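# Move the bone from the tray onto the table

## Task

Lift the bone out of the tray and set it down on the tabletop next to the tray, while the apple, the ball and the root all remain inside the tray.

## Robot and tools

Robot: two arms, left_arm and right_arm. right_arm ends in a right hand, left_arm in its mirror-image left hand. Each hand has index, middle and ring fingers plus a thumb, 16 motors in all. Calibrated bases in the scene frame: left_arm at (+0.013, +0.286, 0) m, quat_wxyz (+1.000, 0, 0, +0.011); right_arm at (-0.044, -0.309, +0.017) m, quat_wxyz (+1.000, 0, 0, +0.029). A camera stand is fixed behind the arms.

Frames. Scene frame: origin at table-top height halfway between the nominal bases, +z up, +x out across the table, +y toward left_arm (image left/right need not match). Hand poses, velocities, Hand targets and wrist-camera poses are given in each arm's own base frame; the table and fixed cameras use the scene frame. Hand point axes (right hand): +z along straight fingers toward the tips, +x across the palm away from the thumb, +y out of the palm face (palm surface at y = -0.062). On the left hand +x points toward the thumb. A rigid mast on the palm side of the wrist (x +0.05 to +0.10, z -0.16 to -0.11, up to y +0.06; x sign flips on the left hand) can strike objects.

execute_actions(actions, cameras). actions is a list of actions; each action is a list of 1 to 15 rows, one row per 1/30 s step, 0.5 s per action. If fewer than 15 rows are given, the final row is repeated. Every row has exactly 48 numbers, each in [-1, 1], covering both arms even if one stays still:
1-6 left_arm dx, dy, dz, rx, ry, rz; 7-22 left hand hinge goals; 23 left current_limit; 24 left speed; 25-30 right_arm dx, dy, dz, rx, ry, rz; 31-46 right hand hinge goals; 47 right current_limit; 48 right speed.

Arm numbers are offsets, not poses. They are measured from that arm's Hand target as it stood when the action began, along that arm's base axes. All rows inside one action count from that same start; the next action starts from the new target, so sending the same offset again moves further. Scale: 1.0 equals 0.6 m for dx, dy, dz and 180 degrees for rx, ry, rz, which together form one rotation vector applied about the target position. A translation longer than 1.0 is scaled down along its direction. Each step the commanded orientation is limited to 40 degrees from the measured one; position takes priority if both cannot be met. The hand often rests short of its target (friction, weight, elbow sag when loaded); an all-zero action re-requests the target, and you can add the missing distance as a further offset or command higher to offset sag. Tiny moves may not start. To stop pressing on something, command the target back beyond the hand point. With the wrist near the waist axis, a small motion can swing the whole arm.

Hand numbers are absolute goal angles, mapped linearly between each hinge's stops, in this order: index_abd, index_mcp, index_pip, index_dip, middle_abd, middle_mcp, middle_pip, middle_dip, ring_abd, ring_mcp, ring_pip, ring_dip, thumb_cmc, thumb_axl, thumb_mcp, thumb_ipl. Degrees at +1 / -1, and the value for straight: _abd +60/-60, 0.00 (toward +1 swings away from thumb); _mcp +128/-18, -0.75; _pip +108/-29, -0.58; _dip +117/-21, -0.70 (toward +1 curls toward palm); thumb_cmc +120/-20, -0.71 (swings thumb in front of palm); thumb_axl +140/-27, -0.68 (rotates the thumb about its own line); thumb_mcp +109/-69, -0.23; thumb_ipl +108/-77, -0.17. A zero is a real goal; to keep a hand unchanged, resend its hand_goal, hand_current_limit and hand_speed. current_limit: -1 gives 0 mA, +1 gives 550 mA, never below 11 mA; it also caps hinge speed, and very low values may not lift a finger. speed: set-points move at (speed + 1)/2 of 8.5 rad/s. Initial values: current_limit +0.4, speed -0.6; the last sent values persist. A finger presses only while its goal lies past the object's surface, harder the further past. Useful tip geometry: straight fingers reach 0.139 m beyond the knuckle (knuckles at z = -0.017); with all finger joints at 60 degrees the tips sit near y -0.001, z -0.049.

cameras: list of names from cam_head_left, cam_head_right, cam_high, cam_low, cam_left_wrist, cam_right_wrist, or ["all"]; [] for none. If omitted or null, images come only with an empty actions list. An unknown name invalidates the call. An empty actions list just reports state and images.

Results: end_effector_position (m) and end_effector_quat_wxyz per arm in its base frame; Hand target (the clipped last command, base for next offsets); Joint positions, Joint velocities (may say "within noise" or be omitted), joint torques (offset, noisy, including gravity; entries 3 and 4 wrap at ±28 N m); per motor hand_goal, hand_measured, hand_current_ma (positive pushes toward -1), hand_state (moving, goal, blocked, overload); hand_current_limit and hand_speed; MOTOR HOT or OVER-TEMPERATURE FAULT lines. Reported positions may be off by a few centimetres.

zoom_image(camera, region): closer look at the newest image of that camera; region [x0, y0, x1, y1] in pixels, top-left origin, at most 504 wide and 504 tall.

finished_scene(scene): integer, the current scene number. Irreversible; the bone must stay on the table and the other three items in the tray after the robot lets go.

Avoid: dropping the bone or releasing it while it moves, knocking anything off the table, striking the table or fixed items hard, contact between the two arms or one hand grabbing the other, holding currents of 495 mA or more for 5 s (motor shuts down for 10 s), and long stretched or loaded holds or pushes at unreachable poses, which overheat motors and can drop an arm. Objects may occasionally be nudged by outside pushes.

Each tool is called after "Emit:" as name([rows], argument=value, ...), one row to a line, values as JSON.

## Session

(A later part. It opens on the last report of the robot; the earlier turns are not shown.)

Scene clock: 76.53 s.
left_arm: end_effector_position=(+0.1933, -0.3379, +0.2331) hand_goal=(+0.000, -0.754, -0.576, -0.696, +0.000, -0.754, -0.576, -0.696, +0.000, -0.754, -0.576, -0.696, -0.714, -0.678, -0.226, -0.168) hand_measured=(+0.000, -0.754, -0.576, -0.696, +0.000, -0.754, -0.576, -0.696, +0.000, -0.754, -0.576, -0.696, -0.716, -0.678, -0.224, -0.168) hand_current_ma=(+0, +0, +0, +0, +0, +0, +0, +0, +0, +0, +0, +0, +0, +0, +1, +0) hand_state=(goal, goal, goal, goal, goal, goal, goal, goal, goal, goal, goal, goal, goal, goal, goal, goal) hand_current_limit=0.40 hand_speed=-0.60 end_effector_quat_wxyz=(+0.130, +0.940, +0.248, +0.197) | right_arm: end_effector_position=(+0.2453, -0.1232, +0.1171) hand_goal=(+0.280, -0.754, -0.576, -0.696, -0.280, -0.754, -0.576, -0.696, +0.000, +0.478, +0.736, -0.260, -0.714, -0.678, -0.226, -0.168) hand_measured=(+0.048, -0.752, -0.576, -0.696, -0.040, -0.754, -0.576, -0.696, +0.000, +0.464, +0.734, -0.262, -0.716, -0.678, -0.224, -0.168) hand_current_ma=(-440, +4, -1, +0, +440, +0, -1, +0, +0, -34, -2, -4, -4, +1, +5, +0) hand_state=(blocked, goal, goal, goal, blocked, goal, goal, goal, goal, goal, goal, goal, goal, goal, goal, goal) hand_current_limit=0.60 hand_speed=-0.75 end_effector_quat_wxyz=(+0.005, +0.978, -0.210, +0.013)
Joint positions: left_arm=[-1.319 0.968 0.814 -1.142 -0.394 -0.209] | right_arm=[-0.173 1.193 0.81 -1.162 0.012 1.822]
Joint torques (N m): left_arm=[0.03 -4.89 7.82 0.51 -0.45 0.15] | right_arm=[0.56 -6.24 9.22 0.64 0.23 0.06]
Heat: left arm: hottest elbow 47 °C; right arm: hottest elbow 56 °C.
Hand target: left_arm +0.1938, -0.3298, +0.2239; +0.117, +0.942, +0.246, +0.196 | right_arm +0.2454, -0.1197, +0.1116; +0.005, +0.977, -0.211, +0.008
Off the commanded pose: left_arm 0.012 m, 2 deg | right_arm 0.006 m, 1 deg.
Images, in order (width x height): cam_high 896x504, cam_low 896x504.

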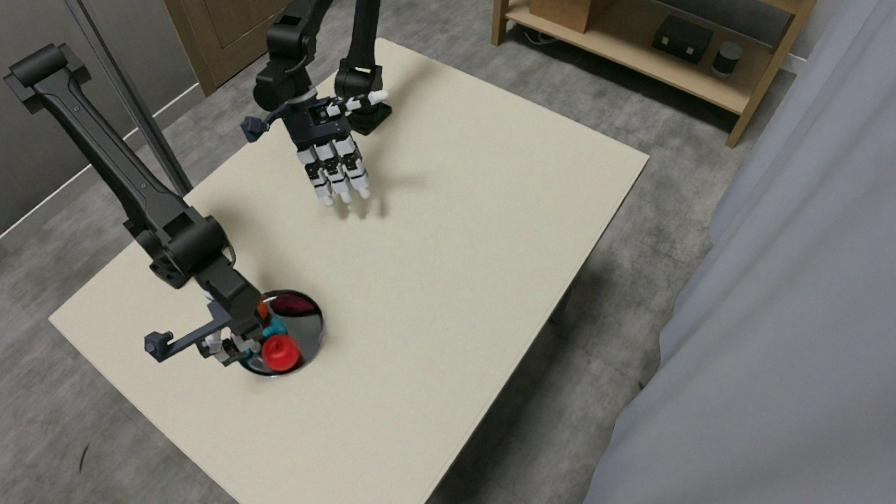

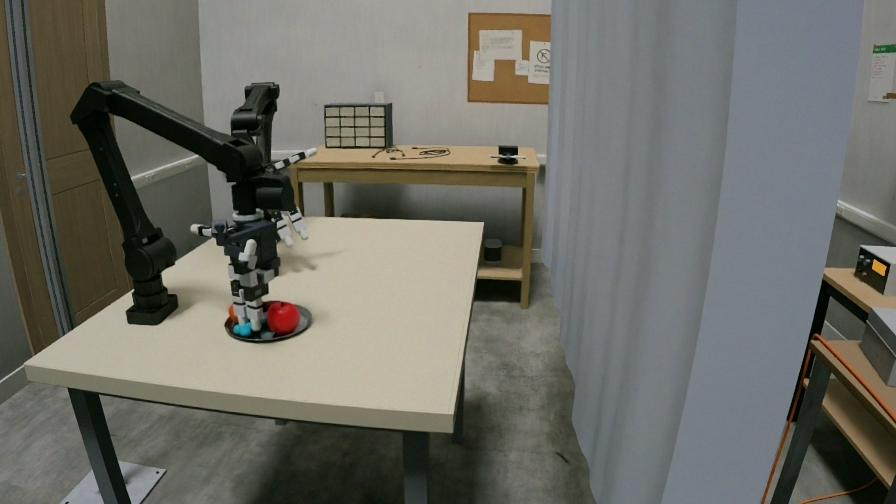

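Emit:
execute_actions([
  [[0,0,0,0,0,0,0,-0.754,-0.576,-0.696,0,-0.754,-0.576,-0.696,0,-0.754,-0.576,-0.696,-0.714,-0.678,-0.226,-0.168,0.4,-0.6,0,0,0.08,0,0,0,0.28,-0.754,-0.576,-0.696,-0.28,-0.754,-0.576,-0.696,0,0.479,0.737,-0.26,-0.714,-0.678,-0.226,-0.168,0.6,-0.75]],
  [[0,0,0,0,0,0,0,-0.754,-0.576,-0.696,0,-0.754,-0.576,-0.696,0,-0.754,-0.576,-0.696,-0.714,-0.678,-0.226,-0.168,0.4,-0.6,0.01,0,0.08,0,0,0,0.28,-0.754,-0.576,-0.696,-0.28,-0.754,-0.576,-0.696,0,0.479,0.737,-0.26,-0.714,-0.678,-0.226,-0.168,0.6,-0.75]],
], cameras=["cam_high","cam_low"])

Emit:
zoom_image(camera="cam_low", region=[205, 230, 325, 350])

Scene clock: 79.57 s.
left_arm: end_effector_position=(+0.1933, -0.3379, +0.2331) hand_goal=(+0.000, -0.754, -0.576, -0.696, +0.000, -0.754, -0.576, -0.696, +0.000, -0.754, -0.576, -0.696, -0.714, -0.678, -0.226, -0.168) hand_measured=(+0.000, -0.754, -0.576, -0.696, +0.000, -0.754, -0.576, -0.696, +0.000, -0.754, -0.576, -0.696, -0.716, -0.678, -0.224, -0.168) hand_current_ma=(+0, +0, +0, +0, +0, +0, +0, +0, +0, +0, +0, +0, +0, +0, +1, +0) hand_state=(goal, goal, goal, goal, goal, goal, goal, goal, goal, goal, goal, goal, goal, goal, goal, goal) hand_current_limit=0.40 hand_speed=-0.60 end_effector_quat_wxyz=(+0.130, +0.940, +0.248, +0.197) | right_arm: end_effector_position=(+0.2379, -0.1212, +0.1912) hand_goal=(+0.280, -0.754, -0.576, -0.696, -0.280, -0.754, -0.576, -0.696, +0.000, +0.478, +0.736, -0.260, -0.714, -0.678, -0.226, -0.168) hand_measured=(+0.052, -0.758, -0.580, -0.696, -0.040, -0.746, -0.572, -0.694, +0.000, +0.464, +0.734, -0.262, -0.716, -0.678, -0.224, -0.168) hand_current_ma=(-440, -7, -6, -1, +440, +17, +8, +2, +0, -34, -2, -4, -3, +1, +7, +0) hand_state=(blocked, goal, goal, goal, blocked, goal, goal, goal, goal, goal, goal, goal, goal, goal, goal, goal) hand_current_limit=0.60 hand_speed=-0.75 end_effector_quat_wxyz=(+0.006, +0.978, -0.210, -0.011)
Joint positions: left_arm=[-1.319 0.968 0.814 -1.142 -0.394 -0.209] | right_arm=[-0.171 1.147 0.971 -1.418 0.012 1.824]
Joint torques (N m): left_arm=[0.03 -4.89 7.83 0.55 -0.45 0.15] | right_arm=[0.56 -7 14.42 -0.03 0.21 0.06]
Heat: left arm: hottest elbow 47 °C; right arm: hottest elbow 56 °C.
Hand target: left_arm +0.1938, -0.3298, +0.2239; +0.117, +0.942, +0.246, +0.196 | right_arm +0.2514, -0.1197, +0.2077; +0.005, +0.977, -0.211, +0.008
Off the commanded pose: left_arm 0.012 m, 2 deg | right_arm 0.021 m, 2 deg.
Images, in order (width x height): cam_high 896x504, cam_low 896x504.

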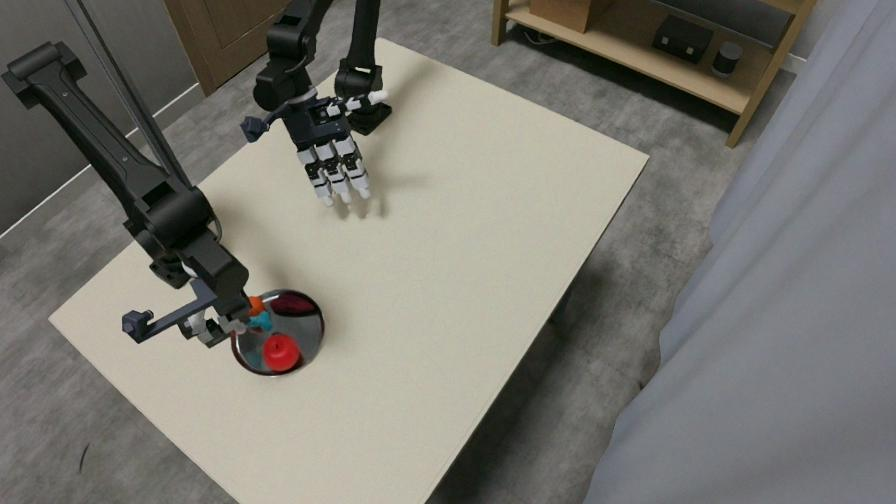

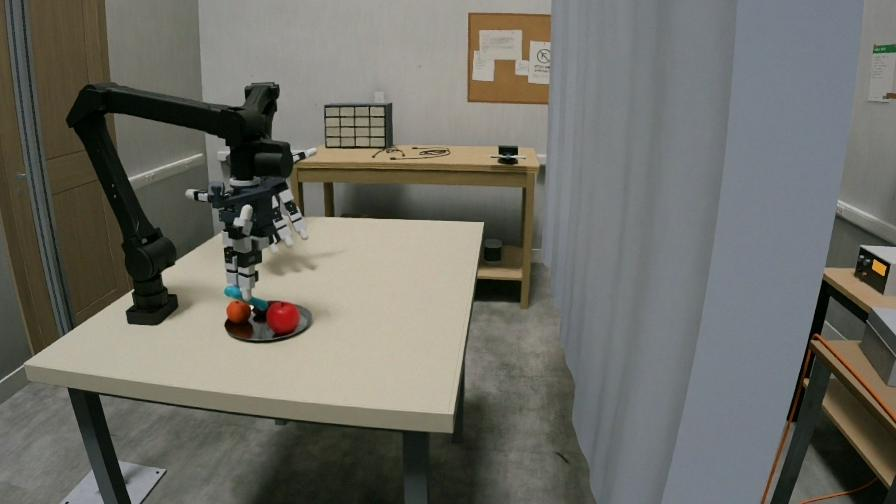

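Scaled by 4.200 from the camera's 896x504 image, which has a finer 1280x720 frame.

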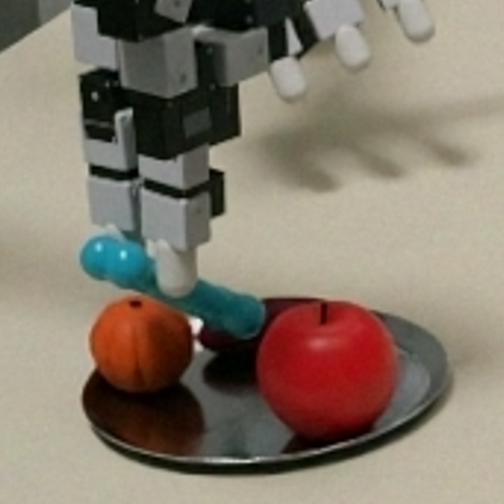

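Emit:
execute_actions([
  [[0,0,0,0,0,0,0,-0.754,-0.576,-0.696,0,-0.754,-0.576,-0.696,0,-0.754,-0.576,-0.696,-0.714,-0.678,-0.226,-0.168,0.4,-0.6,0.01,0,0.06,0,0,0,0.28,-0.754,-0.576,-0.696,-0.28,-0.754,-0.576,-0.696,0,0.479,0.737,-0.26,-0.714,-0.678,-0.226,-0.168,0.6,-0.75]],
  [[0,0,0,0,0,0,0,-0.754,-0.576,-0.696,0,-0.754,-0.576,-0.696,0,-0.754,-0.576,-0.696,-0.714,-0.678,-0.226,-0.168,0.4,-0.6,0.06,0,0.03,0,0,0,0.28,-0.754,-0.576,-0.696,-0.28,-0.754,-0.576,-0.696,0,0.479,0.737,-0.26,-0.714,-0.678,-0.226,-0.168,0.6,-0.75]],
], cameras=["cam_high","cam_low"])

Emit:
zoom_image(camera="cam_low", region=[205, 230, 325, 350])

Scene clock: 83.07 s.
left_arm: end_effector_position=(+0.1933, -0.3379, +0.2331) hand_goal=(+0.000, -0.754, -0.576, -0.696, +0.000, -0.754, -0.576, -0.696, +0.000, -0.754, -0.576, -0.696, -0.714, -0.678, -0.226, -0.168) hand_measured=(+0.000, -0.754, -0.576, -0.696, +0.000, -0.754, -0.576, -0.696, +0.000, -0.754, -0.576, -0.696, -0.716, -0.678, -0.224, -0.168) hand_current_ma=(+0, +0, +0, +0, +0, +0, +0, +0, +0, +0, +0, +0, +0, +0, +1, +0) hand_state=(goal, goal, goal, goal, goal, goal, goal, goal, goal, goal, goal, goal, goal, goal, goal, goal) hand_current_limit=0.40 hand_speed=-0.60 end_effector_quat_wxyz=(+0.130, +0.940, +0.248, +0.197) | right_arm: end_effector_position=(+0.2792, -0.1209, +0.2455) hand_goal=(+0.280, -0.754, -0.576, -0.696, -0.280, -0.754, -0.576, -0.696, +0.000, +0.478, +0.736, -0.260, -0.714, -0.678, -0.226, -0.168) hand_measured=(+0.052, -0.754, -0.578, -0.696, -0.040, -0.748, -0.572, -0.694, +0.000, +0.464, +0.734, -0.262, -0.716, -0.678, -0.224, -0.168) hand_current_ma=(-440, -1, -2, -1, +440, +11, +8, +2, +0, -34, -2, -4, -3, +1, +7, +0) hand_state=(blocked, goal, goal, goal, blocked, goal, goal, goal, goal, goal, goal, goal, goal, goal, goal, goal) hand_current_limit=0.60 hand_speed=-0.75 end_effector_quat_wxyz=(+0.006, +0.978, -0.209, -0.010)
Joint positions: left_arm=[-1.319 0.968 0.814 -1.142 -0.394 -0.209] | right_arm=[-0.149 1.238 1.187 -1.54 0.012 1.843]
Joint torques (N m): left_arm=[0.09 -4.89 7.82 0.54 -0.45 0.16] | right_arm=[0.79 -7.77 15.21 -0.02 0.23 0.03]
Heat: left arm: hottest elbow 47 °C; right arm: hottest elbow 57 °C.
Hand target: left_arm +0.1938, -0.3298, +0.2239; +0.117, +0.942, +0.246, +0.196 | right_arm +0.2935, -0.1196, +0.2616; +0.005, +0.977, -0.211, +0.008
Off the commanded pose: left_arm 0.012 m, 2 deg | right_arm 0.022 m, 2 deg.
Images, in order (width x height): cam_high 896x504, cam_low 896x504.

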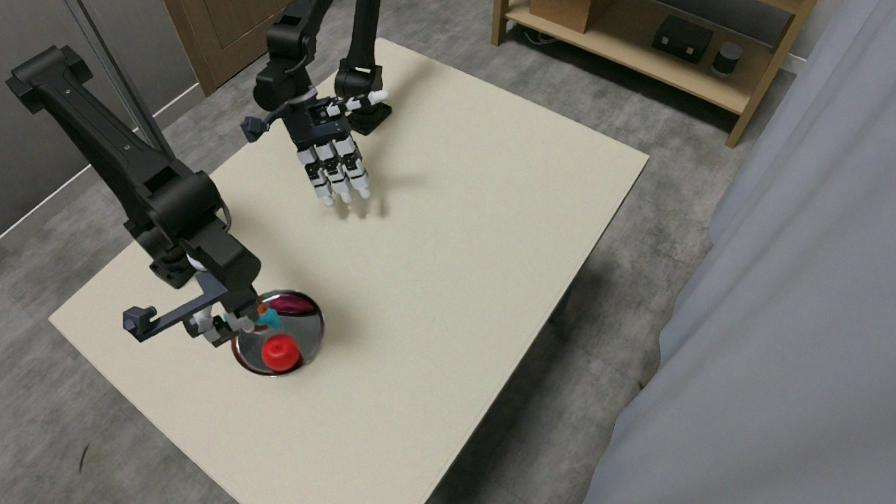

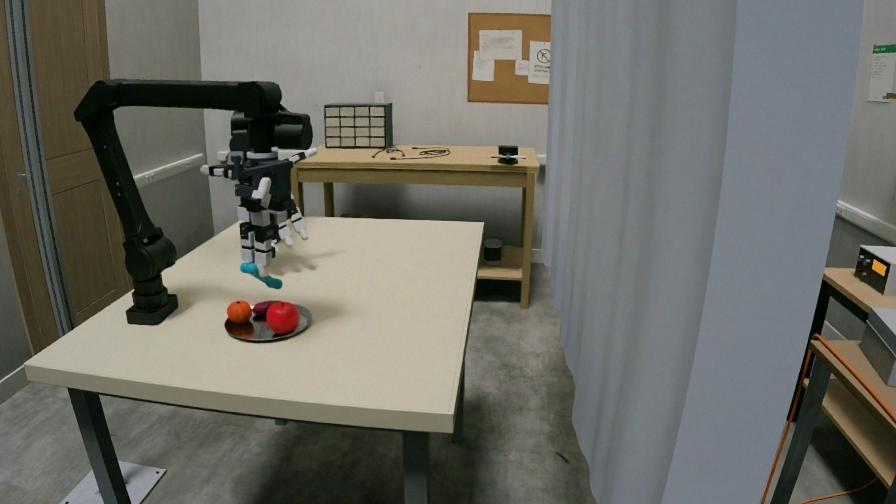

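Scaled by 4.200 from the camera's 896x504 image, which has a finer 1280x720 frame.

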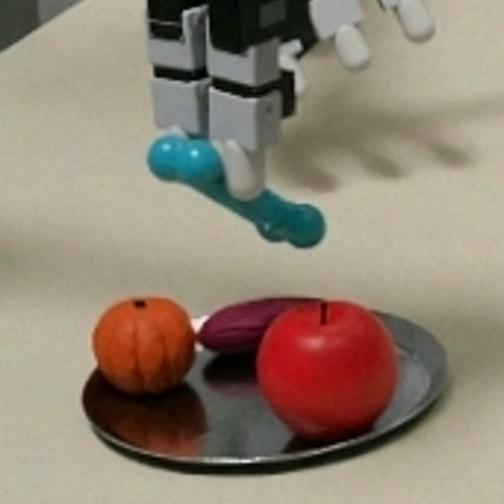

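Emit:
execute_actions([
  [[0,0,0,0,0,0,0,-0.754,-0.576,-0.696,0,-0.754,-0.576,-0.696,0,-0.754,-0.576,-0.696,-0.714,-0.678,-0.226,-0.168,0.4,-0.6,0.09,0,0,0,0,0,0.28,-0.754,-0.576,-0.696,-0.28,-0.754,-0.576,-0.696,0,0.479,0.737,-0.26,-0.714,-0.678,-0.226,-0.168,0.6,-0.75]],
  [[0,0,0,0,0,0,0,-0.754,-0.576,-0.696,0,-0.754,-0.576,-0.696,0,-0.754,-0.576,-0.696,-0.714,-0.678,-0.226,-0.168,0.4,-0.6,0.09,0,-0.01,0,0,0,0.28,-0.754,-0.576,-0.696,-0.28,-0.754,-0.576,-0.696,0,0.479,0.737,-0.26,-0.714,-0.678,-0.226,-0.168,0.6,-0.75]],
  [[0,0,0,0,0,0,0,-0.754,-0.576,-0.696,0,-0.754,-0.576,-0.696,0,-0.754,-0.576,-0.696,-0.714,-0.678,-0.226,-0.168,0.4,-0.6,0.085,0,-0.04,0,0,0,0.28,-0.754,-0.576,-0.696,-0.28,-0.754,-0.576,-0.696,0,0.479,0.737,-0.26,-0.714,-0.678,-0.226,-0.168,0.6,-0.75]],
], cameras=["cam_high","cam_low"])

Emit:
zoom_image(camera="cam_low", region=[245, 230, 365, 350])

Scene clock: 87.03 s.
left_arm: end_effector_position=(+0.1933, -0.3379, +0.2331) hand_goal=(+0.000, -0.754, -0.576, -0.696, +0.000, -0.754, -0.576, -0.696, +0.000, -0.754, -0.576, -0.696, -0.714, -0.678, -0.226, -0.168) hand_measured=(+0.000, -0.754, -0.576, -0.696, +0.000, -0.754, -0.576, -0.696, +0.000, -0.754, -0.576, -0.696, -0.716, -0.678, -0.224, -0.168) hand_current_ma=(+0, +0, +0, +0, +0, +0, +0, +0, +0, +0, +0, +0, +0, +0, +1, +0) hand_state=(goal, goal, goal, goal, goal, goal, goal, goal, goal, goal, goal, goal, goal, goal, goal, goal) hand_current_limit=0.40 hand_speed=-0.60 end_effector_quat_wxyz=(+0.130, +0.940, +0.248, +0.197) | right_arm: end_effector_position=(+0.4369, -0.1227, +0.2146) hand_goal=(+0.280, -0.754, -0.576, -0.696, -0.280, -0.754, -0.576, -0.696, +0.000, +0.478, +0.736, -0.260, -0.714, -0.678, -0.226, -0.168) hand_measured=(+0.054, -0.752, -0.576, -0.696, -0.040, -0.752, -0.574, -0.694, +0.000, +0.464, +0.734, -0.262, -0.716, -0.678, -0.222, -0.168) hand_current_ma=(-440, +3, +1, -1, +440, +2, +3, +2, +0, -34, -2, -4, -2, +1, +7, +0) hand_state=(blocked, goal, goal, goal, blocked, goal, goal, goal, goal, goal, goal, goal, goal, goal, goal, goal) hand_current_limit=0.60 hand_speed=-0.75 end_effector_quat_wxyz=(+0.008, +0.978, -0.209, -0.016)
Joint positions: left_arm=[-1.319 0.968 0.814 -1.142 -0.394 -0.209] | right_arm=[-0.105 1.662 1.552 -1.495 0.012 1.887]
Joint torques (N m): left_arm=[-0.03 -4.84 7.8 0.55 -0.46 0.15] | right_arm=[0.09 -15.15 14.95 0.14 0.23 0.08]
Heat: left arm: hottest elbow 47 °C; right arm: hottest elbow 58 °C.
Hand target: left_arm +0.1938, -0.3298, +0.2239; +0.117, +0.942, +0.246, +0.196 | right_arm +0.4525, -0.1196, +0.2319; +0.006, +0.977, -0.211, +0.008
Off the commanded pose: left_arm 0.012 m, 2 deg | right_arm 0.023 m, 3 deg.
Images, in order (width x height): cam_high 896x504, cam_low 896x504.

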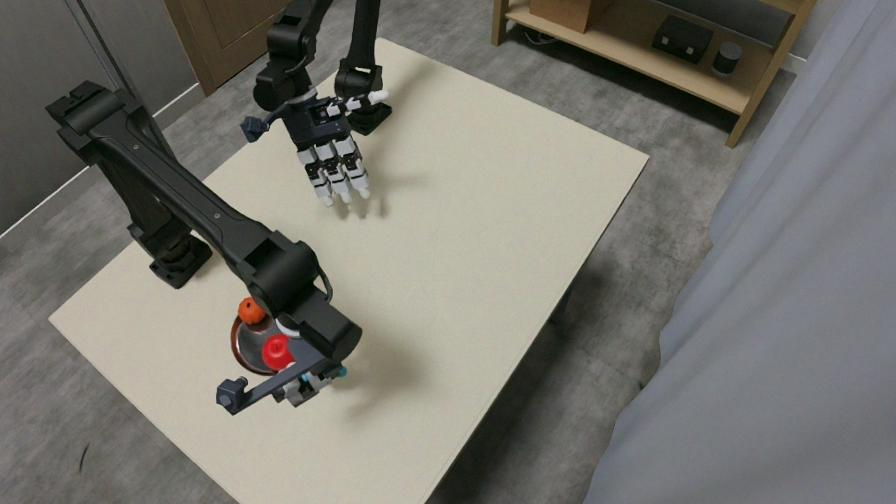

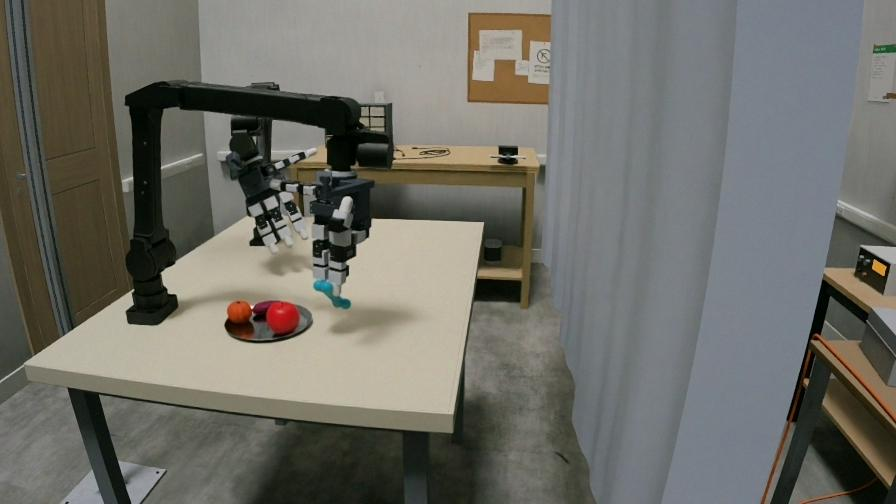

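Scaled by 4.200 from the camera's 896x504 image, which has a finer 1280x720 frame.

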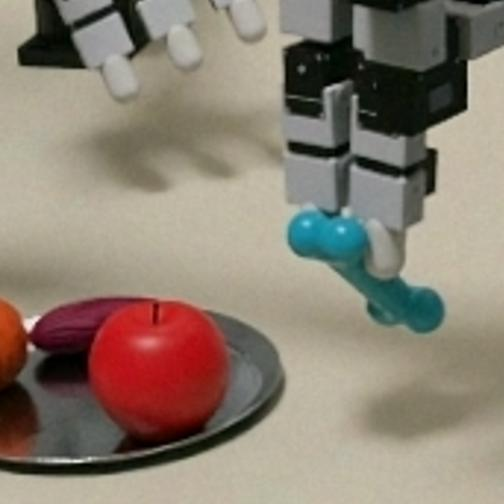

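Emit:
execute_actions([
  [[0,0,0,0,0,0,0,-0.754,-0.576,-0.696,0,-0.754,-0.576,-0.696,0,-0.754,-0.576,-0.696,-0.714,-0.678,-0.226,-0.168,0.4,-0.6,0,0,-0.08,0,0,0,0.28,-0.754,-0.576,-0.696,-0.28,-0.754,-0.576,-0.696,0,0.479,0.737,-0.26,-0.714,-0.678,-0.226,-0.168,0.6,-0.75]],
  [[0,0,0,0,0,0,0,-0.754,-0.576,-0.696,0,-0.754,-0.576,-0.696,0,-0.754,-0.576,-0.696,-0.714,-0.678,-0.226,-0.168,0.4,-0.6,0,0,-0.045,0,0,0,0.28,-0.754,-0.576,-0.696,-0.28,-0.754,-0.576,-0.696,0,0.479,0.737,-0.26,-0.714,-0.678,-0.226,-0.168,0.6,-0.75]],
], cameras=["cam_low"])

Emit:
zoom_image(camera="cam_low", region=[265, 250, 365, 350])

Scene clock: 90.83 s.
left_arm: end_effector_position=(+0.1933, -0.3379, +0.2331) hand_goal=(+0.000, -0.754, -0.576, -0.696, +0.000, -0.754, -0.576, -0.696, +0.000, -0.754, -0.576, -0.696, -0.714, -0.678, -0.226, -0.168) hand_measured=(+0.000, -0.754, -0.576, -0.696, +0.000, -0.754, -0.576, -0.696, +0.000, -0.754, -0.576, -0.696, -0.716, -0.678, -0.224, -0.168) hand_current_ma=(+0, +0, +0, +0, +0, +0, +0, +0, +0, +0, +0, +0, +0, +0, +1, +0) hand_state=(goal, goal, goal, goal, goal, goal, goal, goal, goal, goal, goal, goal, goal, goal, goal, goal) hand_current_limit=0.40 hand_speed=-0.60 end_effector_quat_wxyz=(+0.130, +0.940, +0.248, +0.197) | right_arm: end_effector_position=(+0.4493, -0.1244, +0.1617) hand_goal=(+0.280, -0.754, -0.576, -0.696, -0.280, -0.754, -0.576, -0.696, +0.000, +0.478, +0.736, -0.260, -0.714, -0.678, -0.226, -0.168) hand_measured=(+0.054, -0.748, -0.572, -0.696, -0.040, -0.750, -0.574, -0.694, +0.000, +0.464, +0.734, -0.262, -0.716, -0.678, -0.222, -0.168) hand_current_ma=(-440, +16, +6, +0, +440, +7, +4, +2, +0, -34, -2, -4, -2, +1, +7, +0) hand_state=(blocked, goal, goal, goal, blocked, goal, goal, goal, goal, goal, goal, goal, goal, goal, goal, goal) hand_current_limit=0.60 hand_speed=-0.75 end_effector_quat_wxyz=(+0.006, +0.978, -0.209, +0.008)
Joint positions: left_arm=[-1.319 0.968 0.814 -1.142 -0.394 -0.209] | right_arm=[-0.105 1.686 1.448 -1.318 0.014 1.887]
Joint torques (N m): left_arm=[-0.09 -4.84 7.83 0.55 -0.45 0.16] | right_arm=[0.91 -14.8 10.29 0.64 0.17 0.06]
Heat: left arm: hottest elbow 47 °C; right arm: hottest elbow 58 °C.
Hand target: left_arm +0.1938, -0.3298, +0.2239; +0.117, +0.942, +0.246, +0.196 | right_arm +0.4526, -0.1196, +0.1567; +0.005, +0.977, -0.211, +0.008
Off the commanded pose: left_arm 0.012 m, 2 deg | right_arm 0.008 m, 0 deg.
Images, in order (width x height): cam_low 896x504.

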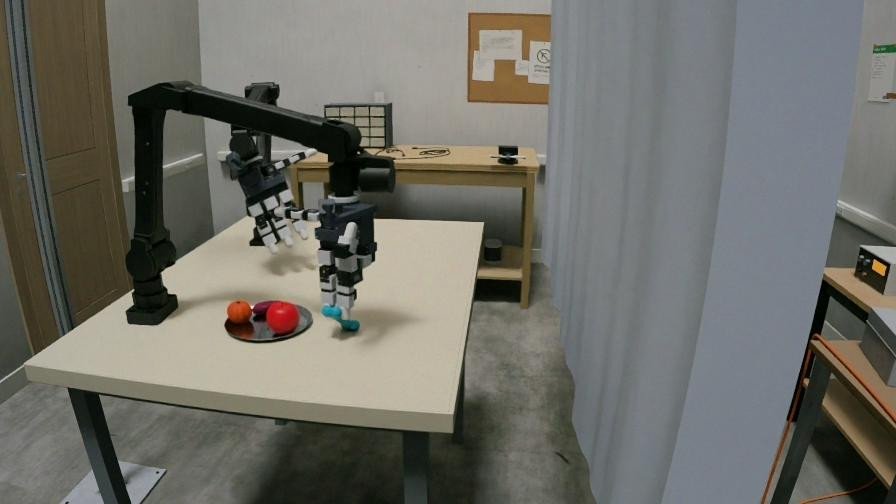

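Scaled by 5.040 from the camera's 896x504 image, which has a finer 1280x720 frame.

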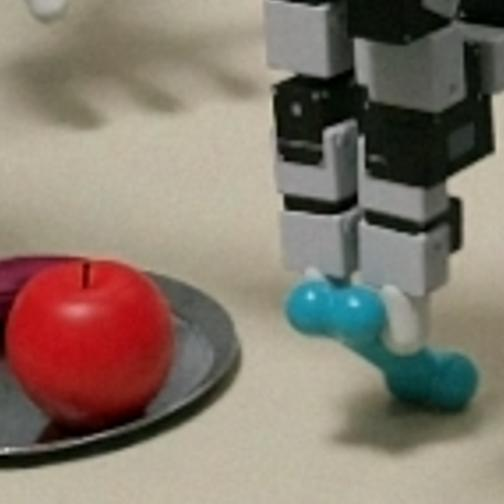

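Emit:
execute_actions([
  [[0,0,0,0,0,0,0,-0.754,-0.576,-0.696,0,-0.754,-0.576,-0.696,0,-0.754,-0.576,-0.696,-0.714,-0.678,-0.226,-0.168,0.4,-0.6,0,0,-0.03,0,0,0,0.28,-0.754,-0.576,-0.696,-0.28,-0.754,-0.576,-0.696,0,0.479,0.737,-0.26,-0.714,-0.678,-0.226,-0.168,0.6,-0.75]],
  [[0,0,0,0,0,0,0,-0.754,-0.576,-0.696,0,-0.754,-0.576,-0.696,0,-0.754,-0.576,-0.696,-0.714,-0.678,-0.226,-0.168,0.4,-0.6,0,0,-0.02,0,0,0,0.28,-0.754,-0.576,-0.696,-0.28,-0.754,-0.576,-0.696,0,0.479,0.737,-0.26,-0.714,-0.678,-0.226,-0.168,0.6,-0.75]],
], cameras=["cam_low"])

Emit:
zoom_image(camera="cam_low", region=[265, 250, 365, 350])

Scene clock: 93.63 s.
left_arm: end_effector_position=(+0.1933, -0.3379, +0.2331) hand_goal=(+0.000, -0.754, -0.576, -0.696, +0.000, -0.754, -0.576, -0.696, +0.000, -0.754, -0.576, -0.696, -0.714, -0.678, -0.226, -0.168) hand_measured=(+0.000, -0.754, -0.576, -0.696, +0.000, -0.754, -0.576, -0.696, +0.000, -0.754, -0.576, -0.696, -0.716, -0.678, -0.224, -0.168) hand_current_ma=(+0, +0, +0, +0, +0, +0, +0, +0, +0, +0, +0, +0, +0, +0, +1, +0) hand_state=(goal, goal, goal, goal, goal, goal, goal, goal, goal, goal, goal, goal, goal, goal, goal, goal) hand_current_limit=0.40 hand_speed=-0.60 end_effector_quat_wxyz=(+0.130, +0.940, +0.248, +0.197) | right_arm: end_effector_position=(+0.4534, -0.1280, +0.1453) hand_goal=(+0.280, -0.754, -0.576, -0.696, -0.280, -0.754, -0.576, -0.696, +0.000, +0.478, +0.736, -0.260, -0.714, -0.678, -0.226, -0.168) hand_measured=(+0.064, -0.716, -0.552, -0.686, -0.040, -0.734, -0.564, -0.690, +0.000, +0.464, +0.734, -0.262, -0.716, -0.678, -0.222, -0.168) hand_current_ma=(-440, +124, +69, +22, +440, +57, +27, +12, +0, -34, -2, -4, -2, +1, +7, +0) hand_state=(blocked, blocked, blocked, goal, blocked, blocked, goal, goal, goal, goal, goal, goal, goal, goal, goal, goal) hand_current_limit=0.60 hand_speed=-0.75 end_effector_quat_wxyz=(+0.014, +0.977, -0.210, +0.025)
Joint positions: left_arm=[-1.319 0.968 0.814 -1.142 -0.394 -0.209] | right_arm=[-0.105 1.689 1.408 -1.242 0.033 1.887]
Joint torques (N m): left_arm=[-0.09 -4.72 7.79 0.55 -0.45 0.16] | right_arm=[0.38 -13.16 9.07 0.64 -0.41 0.05]
Heat: left arm: hottest elbow 47 °C; right arm: hottest elbow 58 °C.
Hand target: left_arm +0.1938, -0.3298, +0.2239; +0.117, +0.942, +0.246, +0.196 | right_arm +0.4525, -0.1196, +0.1268; +0.006, +0.977, -0.211, +0.008
Off the commanded pose: left_arm 0.012 m, 2 deg | right_arm 0.021 m, 2 deg.
Images, in order (width x height): cam_low 896x504.

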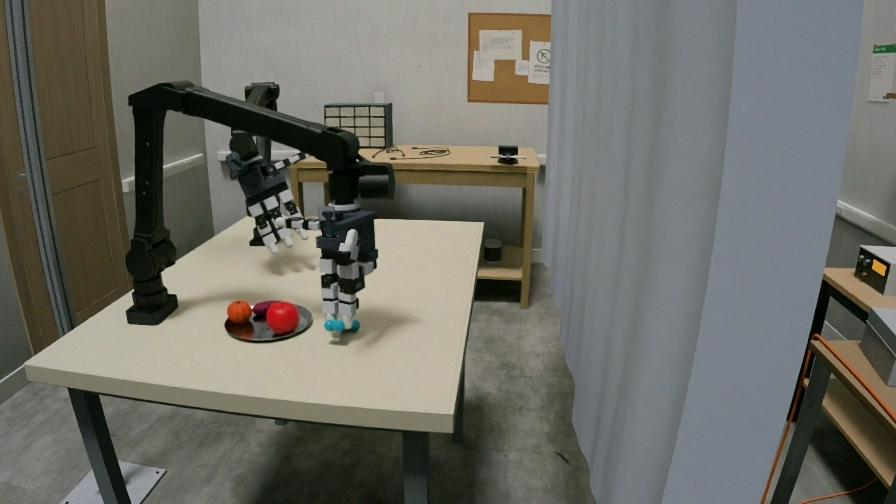

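Scaled by 5.040 from the camera's 896x504 image, which has a finer 1280x720 frame.

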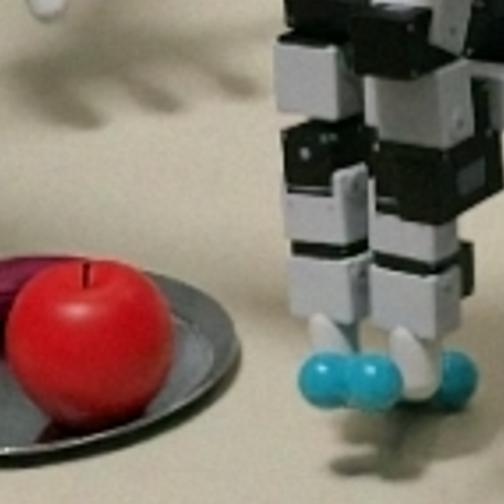

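Emit:
execute_actions([
  [[0,0,0,0,0,0,0,-0.754,-0.576,-0.696,0,-0.754,-0.576,-0.696,0,-0.754,-0.576,-0.696,-0.714,-0.678,-0.226,-0.168,0.4,-0.6,0,0,-0.017,0,0,0,0.28,-0.754,-0.576,-0.696,-0.28,-0.754,-0.576,-0.696,0,0.479,0.737,-0.26,-0.714,-0.678,-0.226,-0.168,0.5,-0.75]],
  [[0,0,0,0,0,0,0,-0.754,-0.576,-0.696,0,-0.754,-0.576,-0.696,0,-0.754,-0.576,-0.696,-0.714,-0.678,-0.226,-0.168,0.4,-0.6,0,0.004,-0.015,0,0,0,0.28,-0.754,-0.576,-0.696,-0.28,-0.754,-0.576,-0.696,0,0.479,0.737,-0.26,-0.714,-0.678,-0.226,-0.168,0.45,-0.75]],
], cameras=["cam_low"])

Emit:
zoom_image(camera="cam_low", region=[265, 250, 365, 350])

Scene clock: 96.77 s.
left_arm: end_effector_position=(+0.1933, -0.3379, +0.2331) hand_goal=(+0.000, -0.754, -0.576, -0.696, +0.000, -0.754, -0.576, -0.696, +0.000, -0.754, -0.576, -0.696, -0.714, -0.678, -0.226, -0.168) hand_measured=(+0.000, -0.754, -0.576, -0.696, +0.000, -0.754, -0.576, -0.696, +0.000, -0.754, -0.576, -0.696, -0.716, -0.678, -0.224, -0.168) hand_current_ma=(+0, +0, +0, +0, +0, +0, +0, +0, +0, +0, +0, +0, +0, +0, +1, +0) hand_state=(goal, goal, goal, goal, goal, goal, goal, goal, goal, goal, goal, goal, goal, goal, goal, goal) hand_current_limit=0.40 hand_speed=-0.60 end_effector_quat_wxyz=(+0.130, +0.940, +0.248, +0.197) | right_arm: end_effector_position=(+0.4530, -0.1264, +0.1226) hand_goal=(+0.280, -0.754, -0.576, -0.696, -0.280, -0.754, -0.576, -0.696, +0.000, +0.478, +0.736, -0.260, -0.714, -0.678, -0.226, -0.168) hand_measured=(+0.074, -0.722, -0.552, -0.684, -0.040, -0.748, -0.572, -0.692, +0.000, +0.464, +0.734, -0.262, -0.716, -0.678, -0.222, -0.168) hand_current_ma=(-399, +104, +64, +26, +399, +14, +8, +7, +0, -34, -2, -4, -2, +1, +7, +0) hand_state=(blocked, blocked, blocked, goal, blocked, goal, goal, goal, goal, goal, goal, goal, goal, goal, goal, goal) hand_current_limit=0.45 hand_speed=-0.75 end_effector_quat_wxyz=(+0.009, +0.977, -0.211, +0.021)
Joint positions: left_arm=[-1.319 0.968 0.814 -1.142 -0.394 -0.209] | right_arm=[-0.106 1.709 1.374 -1.195 0.022 1.889]
Joint torques (N m): left_arm=[0.03 -4.84 7.82 0.54 -0.45 0.15] | right_arm=[0.79 -13.57 9.26 0.66 -0.07 0.07]
Heat: left arm: hottest elbow 47 °C; right arm: hottest elbow 58 °C.
Hand target: left_arm +0.1938, -0.3298, +0.2239; +0.117, +0.942, +0.246, +0.196 | right_arm +0.4526, -0.1173, +0.1076; +0.005, +0.977, -0.211, +0.008
Off the commanded pose: left_arm 0.012 m, 2 deg | right_arm 0.018 m, 2 deg.
Images, in order (width x height): cam_low 896x504.

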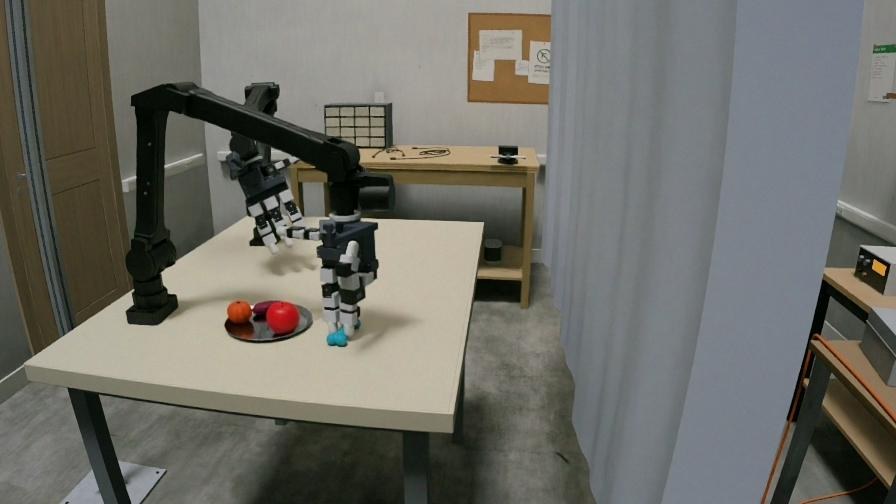

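Scaled by 5.040 from the camera's 896x504 image, which has a finer 1280x720 frame.

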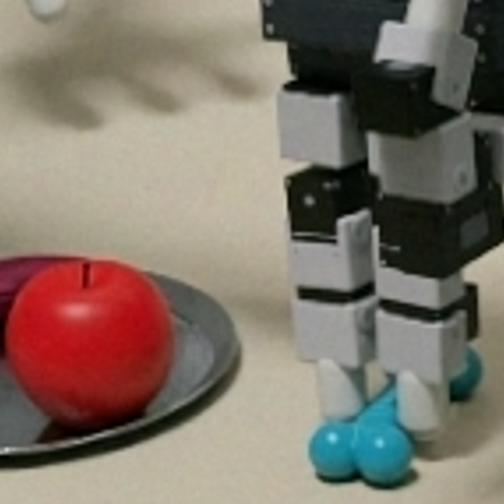

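Emit:
execute_actions([
  [[0,0,0,0,0,0,0,-0.754,-0.576,-0.696,0,-0.754,-0.576,-0.696,0,-0.754,-0.576,-0.696,-0.714,-0.678,-0.226,-0.168,0.4,-0.6,0,0.003,-0.012,0,0,0,0.28,-0.754,-0.576,-0.696,-0.28,-0.754,-0.576,-0.696,0,0.479,0.737,-0.26,-0.714,-0.678,-0.226,-0.168,0.4,-0.75]],
], cameras=["cam_low"])

Emit:
zoom_image(camera="cam_low", region=[265, 250, 365, 350])

Scene clock: 99.13 s.
left_arm: end_effector_position=(+0.1933, -0.3379, +0.2331) hand_goal=(+0.000, -0.754, -0.576, -0.696, +0.000, -0.754, -0.576, -0.696, +0.000, -0.754, -0.576, -0.696, -0.714, -0.678, -0.226, -0.168) hand_measured=(+0.000, -0.754, -0.576, -0.696, +0.000, -0.754, -0.576, -0.696, +0.000, -0.754, -0.576, -0.696, -0.716, -0.678, -0.224, -0.168) hand_current_ma=(+0, +0, +0, +0, +0, +0, +0, +0, +0, +0, +0, +0, +0, +0, +1, +0) hand_state=(goal, goal, goal, goal, goal, goal, goal, goal, goal, goal, goal, goal, goal, goal, goal, goal) hand_current_limit=0.40 hand_speed=-0.60 end_effector_quat_wxyz=(+0.130, +0.940, +0.248, +0.197) | right_arm: end_effector_position=(+0.4532, -0.1261, +0.1218) hand_goal=(+0.280, -0.754, -0.576, -0.696, -0.280, -0.754, -0.576, -0.696, +0.000, +0.478, +0.736, -0.260, -0.714, -0.678, -0.226, -0.168) hand_measured=(+0.074, -0.722, -0.552, -0.684, -0.040, -0.748, -0.572, -0.692, +0.000, +0.464, +0.734, -0.262, -0.716, -0.678, -0.222, -0.168) hand_current_ma=(-385, +104, +64, +26, +385, +13, +8, +6, +0, -34, -2, -4, -2, +1, +7, +0) hand_state=(blocked, blocked, blocked, goal, blocked, goal, goal, goal, goal, goal, goal, goal, goal, goal, goal, goal) hand_current_limit=0.40 hand_speed=-0.75 end_effector_quat_wxyz=(+0.009, +0.977, -0.212, +0.022)
Joint positions: left_arm=[-1.319 0.968 0.814 -1.142 -0.394 -0.209] | right_arm=[-0.105 1.709 1.372 -1.19 0.022 1.893]
Joint torques (N m): left_arm=[0.03 -4.84 7.82 0.54 -0.46 0.16] | right_arm=[1.08 -13.1 8.21 1.1 -0.07 0.07]
Heat: left arm: hottest elbow 47 °C; right arm: hottest elbow 58 °C.
Hand target: left_arm +0.1938, -0.3298, +0.2239; +0.117, +0.942, +0.246, +0.196 | right_arm +0.4525, -0.1154, +0.1003; +0.005, +0.978, -0.211, +0.008
Off the commanded pose: left_arm 0.012 m, 2 deg | right_arm 0.024 m, 2 deg.
Images, in order (width x height): cam_low 896x504.

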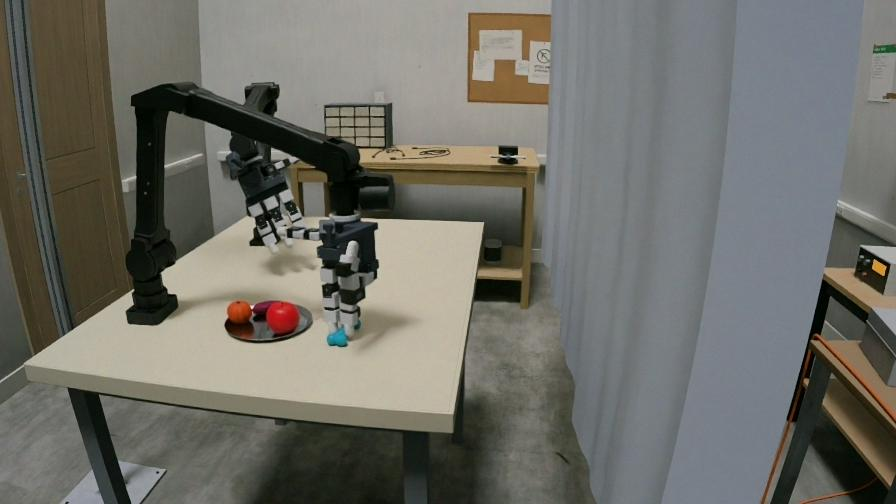

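Scaled by 5.040 from the camera's 896x504 image, which has a finer 1280x720 frame.

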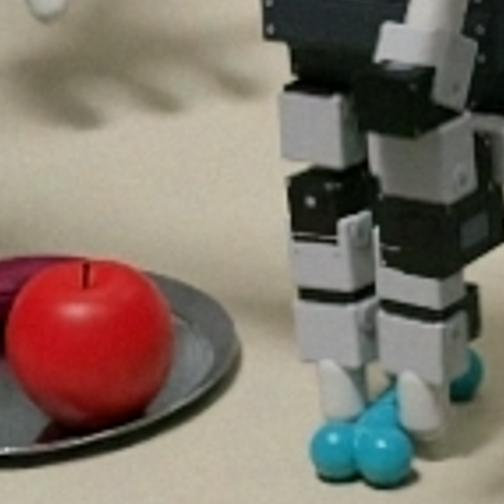

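Emit:
execute_actions([
  [[0,0,0,0,0,0,0,-0.754,-0.576,-0.696,0,-0.754,-0.576,-0.696,0,-0.754,-0.576,-0.696,-0.714,-0.678,-0.226,-0.168,0.4,-0.6,0,-0.006,0.02,0,0,0,0.11,-0.754,-0.576,-0.696,-0.13,-0.754,-0.576,-0.696,0,0.479,0.737,-0.26,-0.714,-0.678,-0.226,-0.168,0.3,-0.85]],
  [[0,0,0,0,0,0,0,-0.754,-0.576,-0.696,0,-0.754,-0.576,-0.696,0,-0.754,-0.576,-0.696,-0.714,-0.678,-0.226,-0.168,0.4,-0.6,0,0,0,0,0,0,-0.07,-0.754,-0.576,-0.696,0.05,-0.754,-0.576,-0.696,0,0.479,0.737,-0.26,-0.714,-0.678,-0.226,-0.168,0.3,-0.92]],
], cameras=["cam_low"])

Emit:
zoom_image(camera="cam_low", region=[265, 250, 365, 350])

Scene clock: 102.20 s.
left_arm: end_effector_position=(+0.1933, -0.3379, +0.2331) hand_goal=(+0.000, -0.754, -0.576, -0.696, +0.000, -0.754, -0.576, -0.696, +0.000, -0.754, -0.576, -0.696, -0.714, -0.678, -0.226, -0.168) hand_measured=(+0.000, -0.754, -0.576, -0.696, +0.000, -0.754, -0.576, -0.696, +0.000, -0.754, -0.576, -0.696, -0.716, -0.678, -0.224, -0.168) hand_current_ma=(+0, +0, +0, +0, +0, +0, +0, +0, +0, +0, +0, +0, +0, +0, +1, +0) hand_state=(goal, goal, goal, goal, goal, goal, goal, goal, goal, goal, goal, goal, goal, goal, goal, goal) hand_current_limit=0.40 hand_speed=-0.60 end_effector_quat_wxyz=(+0.130, +0.940, +0.248, +0.197) | right_arm: end_effector_position=(+0.4531, -0.1251, +0.1206) hand_goal=(-0.070, -0.754, -0.576, -0.696, +0.050, -0.754, -0.576, -0.696, +0.000, +0.478, +0.736, -0.260, -0.714, -0.678, -0.226, -0.168) hand_measured=(-0.066, -0.750, -0.572, -0.694, +0.046, -0.750, -0.574, -0.694, +0.000, +0.464, +0.734, -0.262, -0.716, -0.678, -0.222, -0.168) hand_current_ma=(+5, +10, +6, +4, -7, +8, +5, +5, +0, -34, -2, -4, -2, +1, +7, +0) hand_state=(goal, goal, goal, goal, goal, goal, goal, goal, goal, goal, goal, goal, goal, goal, goal, goal) hand_current_limit=0.30 hand_speed=-0.92 end_effector_quat_wxyz=(+0.006, +0.977, -0.212, +0.021)
Joint positions: left_arm=[-1.319 0.968 0.814 -1.142 -0.394 -0.209] | right_arm=[-0.105 1.711 1.372 -1.191 0.016 1.893]
Joint torques (N m): left_arm=[0.03 -4.84 7.83 0.55 -0.46 0.15] | right_arm=[0.5 -13.92 10.03 0.1 0.11 0.01]
Heat: left arm: hottest elbow 47 °C; right arm: hottest elbow 58 °C.
Hand target: left_arm +0.1938, -0.3298, +0.2239; +0.117, +0.942, +0.246, +0.196 | right_arm +0.4525, -0.1190, +0.1122; +0.006, +0.978, -0.211, +0.008
Off the commanded pose: left_arm 0.012 m, 2 deg | right_arm 0.010 m, 1 deg.
Images, in order (width x height): cam_low 896x504.

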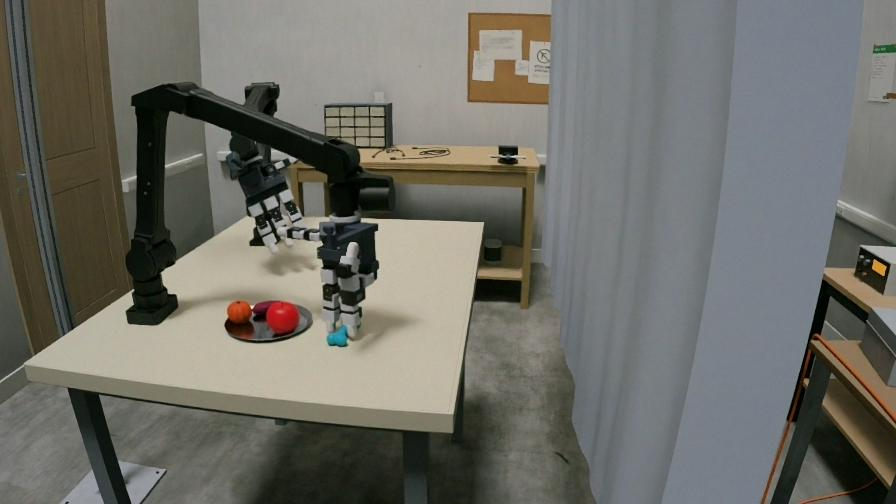

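Scaled by 5.040 from the camera's 896x504 image, which has a finer 1280x720 frame.

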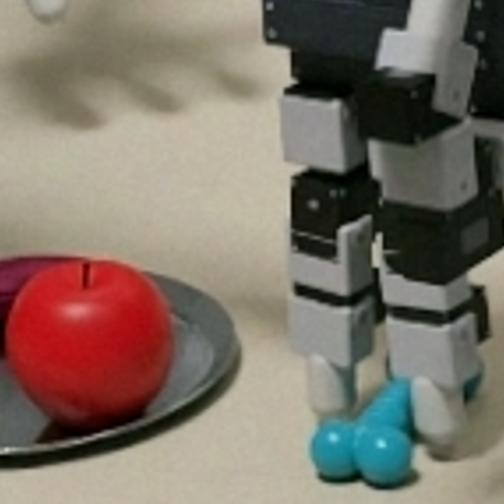

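Emit:
execute_actions([
  [[0,0,0,0,0,0,0,-0.754,-0.576,-0.696,0,-0.754,-0.576,-0.696,0,-0.754,-0.576,-0.696,-0.714,-0.678,-0.226,-0.168,0.4,-0.6,0.006,0,0.05,0,0,0,-0.07,-0.754,-0.576,-0.696,0.05,-0.754,-0.576,-0.696,0,0.479,0.737,-0.26,-0.714,-0.678,-0.226,-0.168,0.3,-0.92]],
  [[0,0,0,0,0,0,0,-0.754,-0.576,-0.696,0,-0.754,-0.576,-0.696,0,-0.754,-0.576,-0.696,-0.714,-0.678,-0.226,-0.168,0.4,-0.6,0.005,0,0.08,0,0,0,-0.07,-0.754,-0.576,-0.696,0.05,-0.754,-0.576,-0.696,0,0.479,0.737,-0.26,-0.714,-0.678,-0.226,-0.168,0.3,-0.92]],
  [[0,0,0,0,0,0,0,-0.754,-0.576,-0.696,0,-0.754,-0.576,-0.696,0,-0.754,-0.576,-0.696,-0.714,-0.678,-0.226,-0.168,0.4,-0.6,0,0,0.06,0,0,0,-0.07,-0.754,-0.576,-0.696,0.05,-0.754,-0.576,-0.696,0,0.479,0.737,-0.26,-0.714,-0.678,-0.226,-0.168,0.3,-0.92]],
], cameras=["cam_low","cam_high"])

Emit:
zoom_image(camera="cam_low", region=[215, 250, 365, 350])

Scene clock: 106.97 s.
left_arm: end_effector_position=(+0.1933, -0.3379, +0.2331) hand_goal=(+0.000, -0.754, -0.576, -0.696, +0.000, -0.754, -0.576, -0.696, +0.000, -0.754, -0.576, -0.696, -0.714, -0.678, -0.226, -0.168) hand_measured=(+0.000, -0.754, -0.576, -0.696, +0.000, -0.754, -0.576, -0.696, +0.000, -0.754, -0.576, -0.696, -0.716, -0.678, -0.224, -0.168) hand_current_ma=(+0, +0, +0, +0, +0, +0, +0, +0, +0, +0, +0, +0, +0, +0, +1, +0) hand_state=(goal, goal, goal, goal, goal, goal, goal, goal, goal, goal, goal, goal, goal, goal, goal, goal) hand_current_limit=0.40 hand_speed=-0.60 end_effector_quat_wxyz=(+0.130, +0.940, +0.248, +0.197) | right_arm: end_effector_position=(+0.4463, -0.1241, +0.2100) hand_goal=(-0.070, -0.754, -0.576, -0.696, +0.050, -0.754, -0.576, -0.696, +0.000, +0.478, +0.736, -0.260, -0.714, -0.678, -0.226, -0.168) hand_measured=(-0.068, -0.750, -0.572, -0.694, +0.052, -0.756, -0.576, -0.694, +0.000, +0.464, +0.734, -0.262, -0.716, -0.678, -0.222, -0.168) hand_current_ma=(+4, +8, +6, +4, +4, -2, +0, +2, +0, -34, -2, -4, -2, +1, +7, +0) hand_state=(goal, goal, goal, goal, goal, goal, goal, goal, goal, goal, goal, goal, goal, goal, goal, goal) hand_current_limit=0.30 hand_speed=-0.92 end_effector_quat_wxyz=(+0.009, +0.977, -0.212, -0.012)
Joint positions: left_arm=[-1.319 0.968 0.814 -1.142 -0.394 -0.209] | right_arm=[-0.105 1.684 1.568 -1.481 0.015 1.893]
Joint torques (N m): left_arm=[-0.09 -4.84 7.82 0.54 -0.45 0.16] | right_arm=[0.56 -15.56 14.43 -0.05 0.12 0.03]
Heat: left arm: hottest elbow 47 °C; right arm: hottest elbow 58 °C.
Hand target: left_arm +0.1938, -0.3298, +0.2239; +0.117, +0.942, +0.246, +0.196 | right_arm +0.4591, -0.1190, +0.2263; +0.005, +0.978, -0.211, +0.008
Off the commanded pose: left_arm 0.012 m, 2 deg | right_arm 0.021 m, 2 deg.
Images, in order (width x height): cam_high 896x504, cam_low 896x504.

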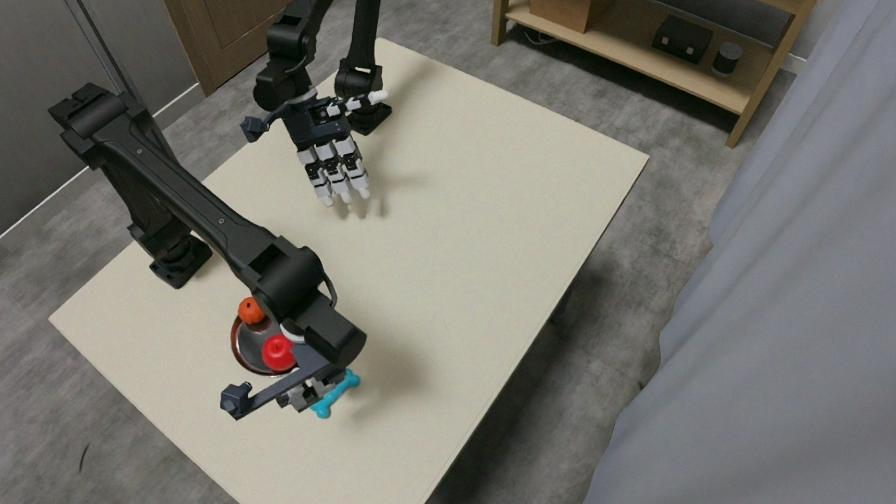

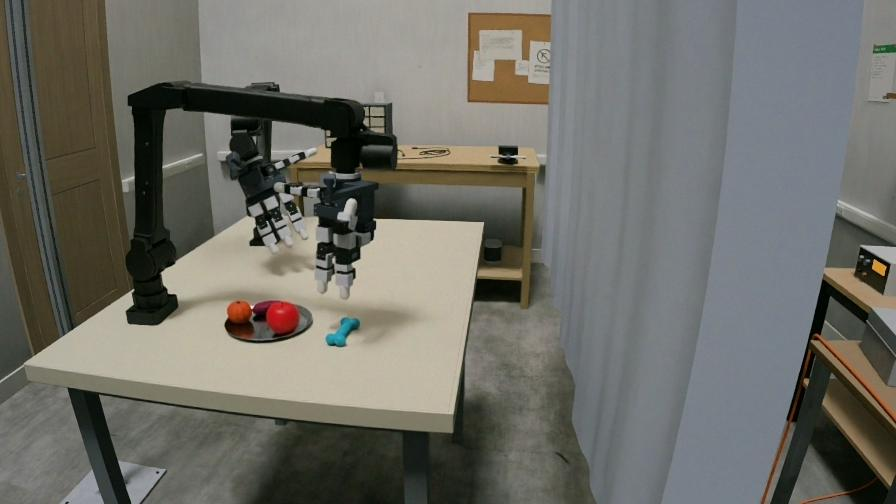

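Scaled by 3.360 from the camera's 896x504 image, which has a finer 1280x720 frame.

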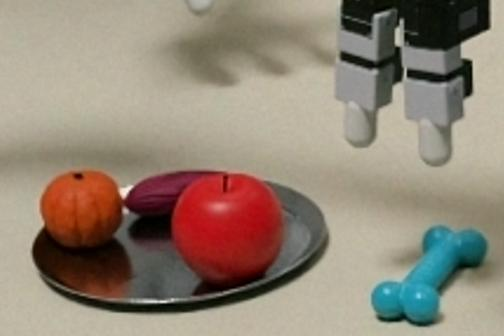

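Emit:
finished_scene(scene=3)

The scene is finished: the task was done.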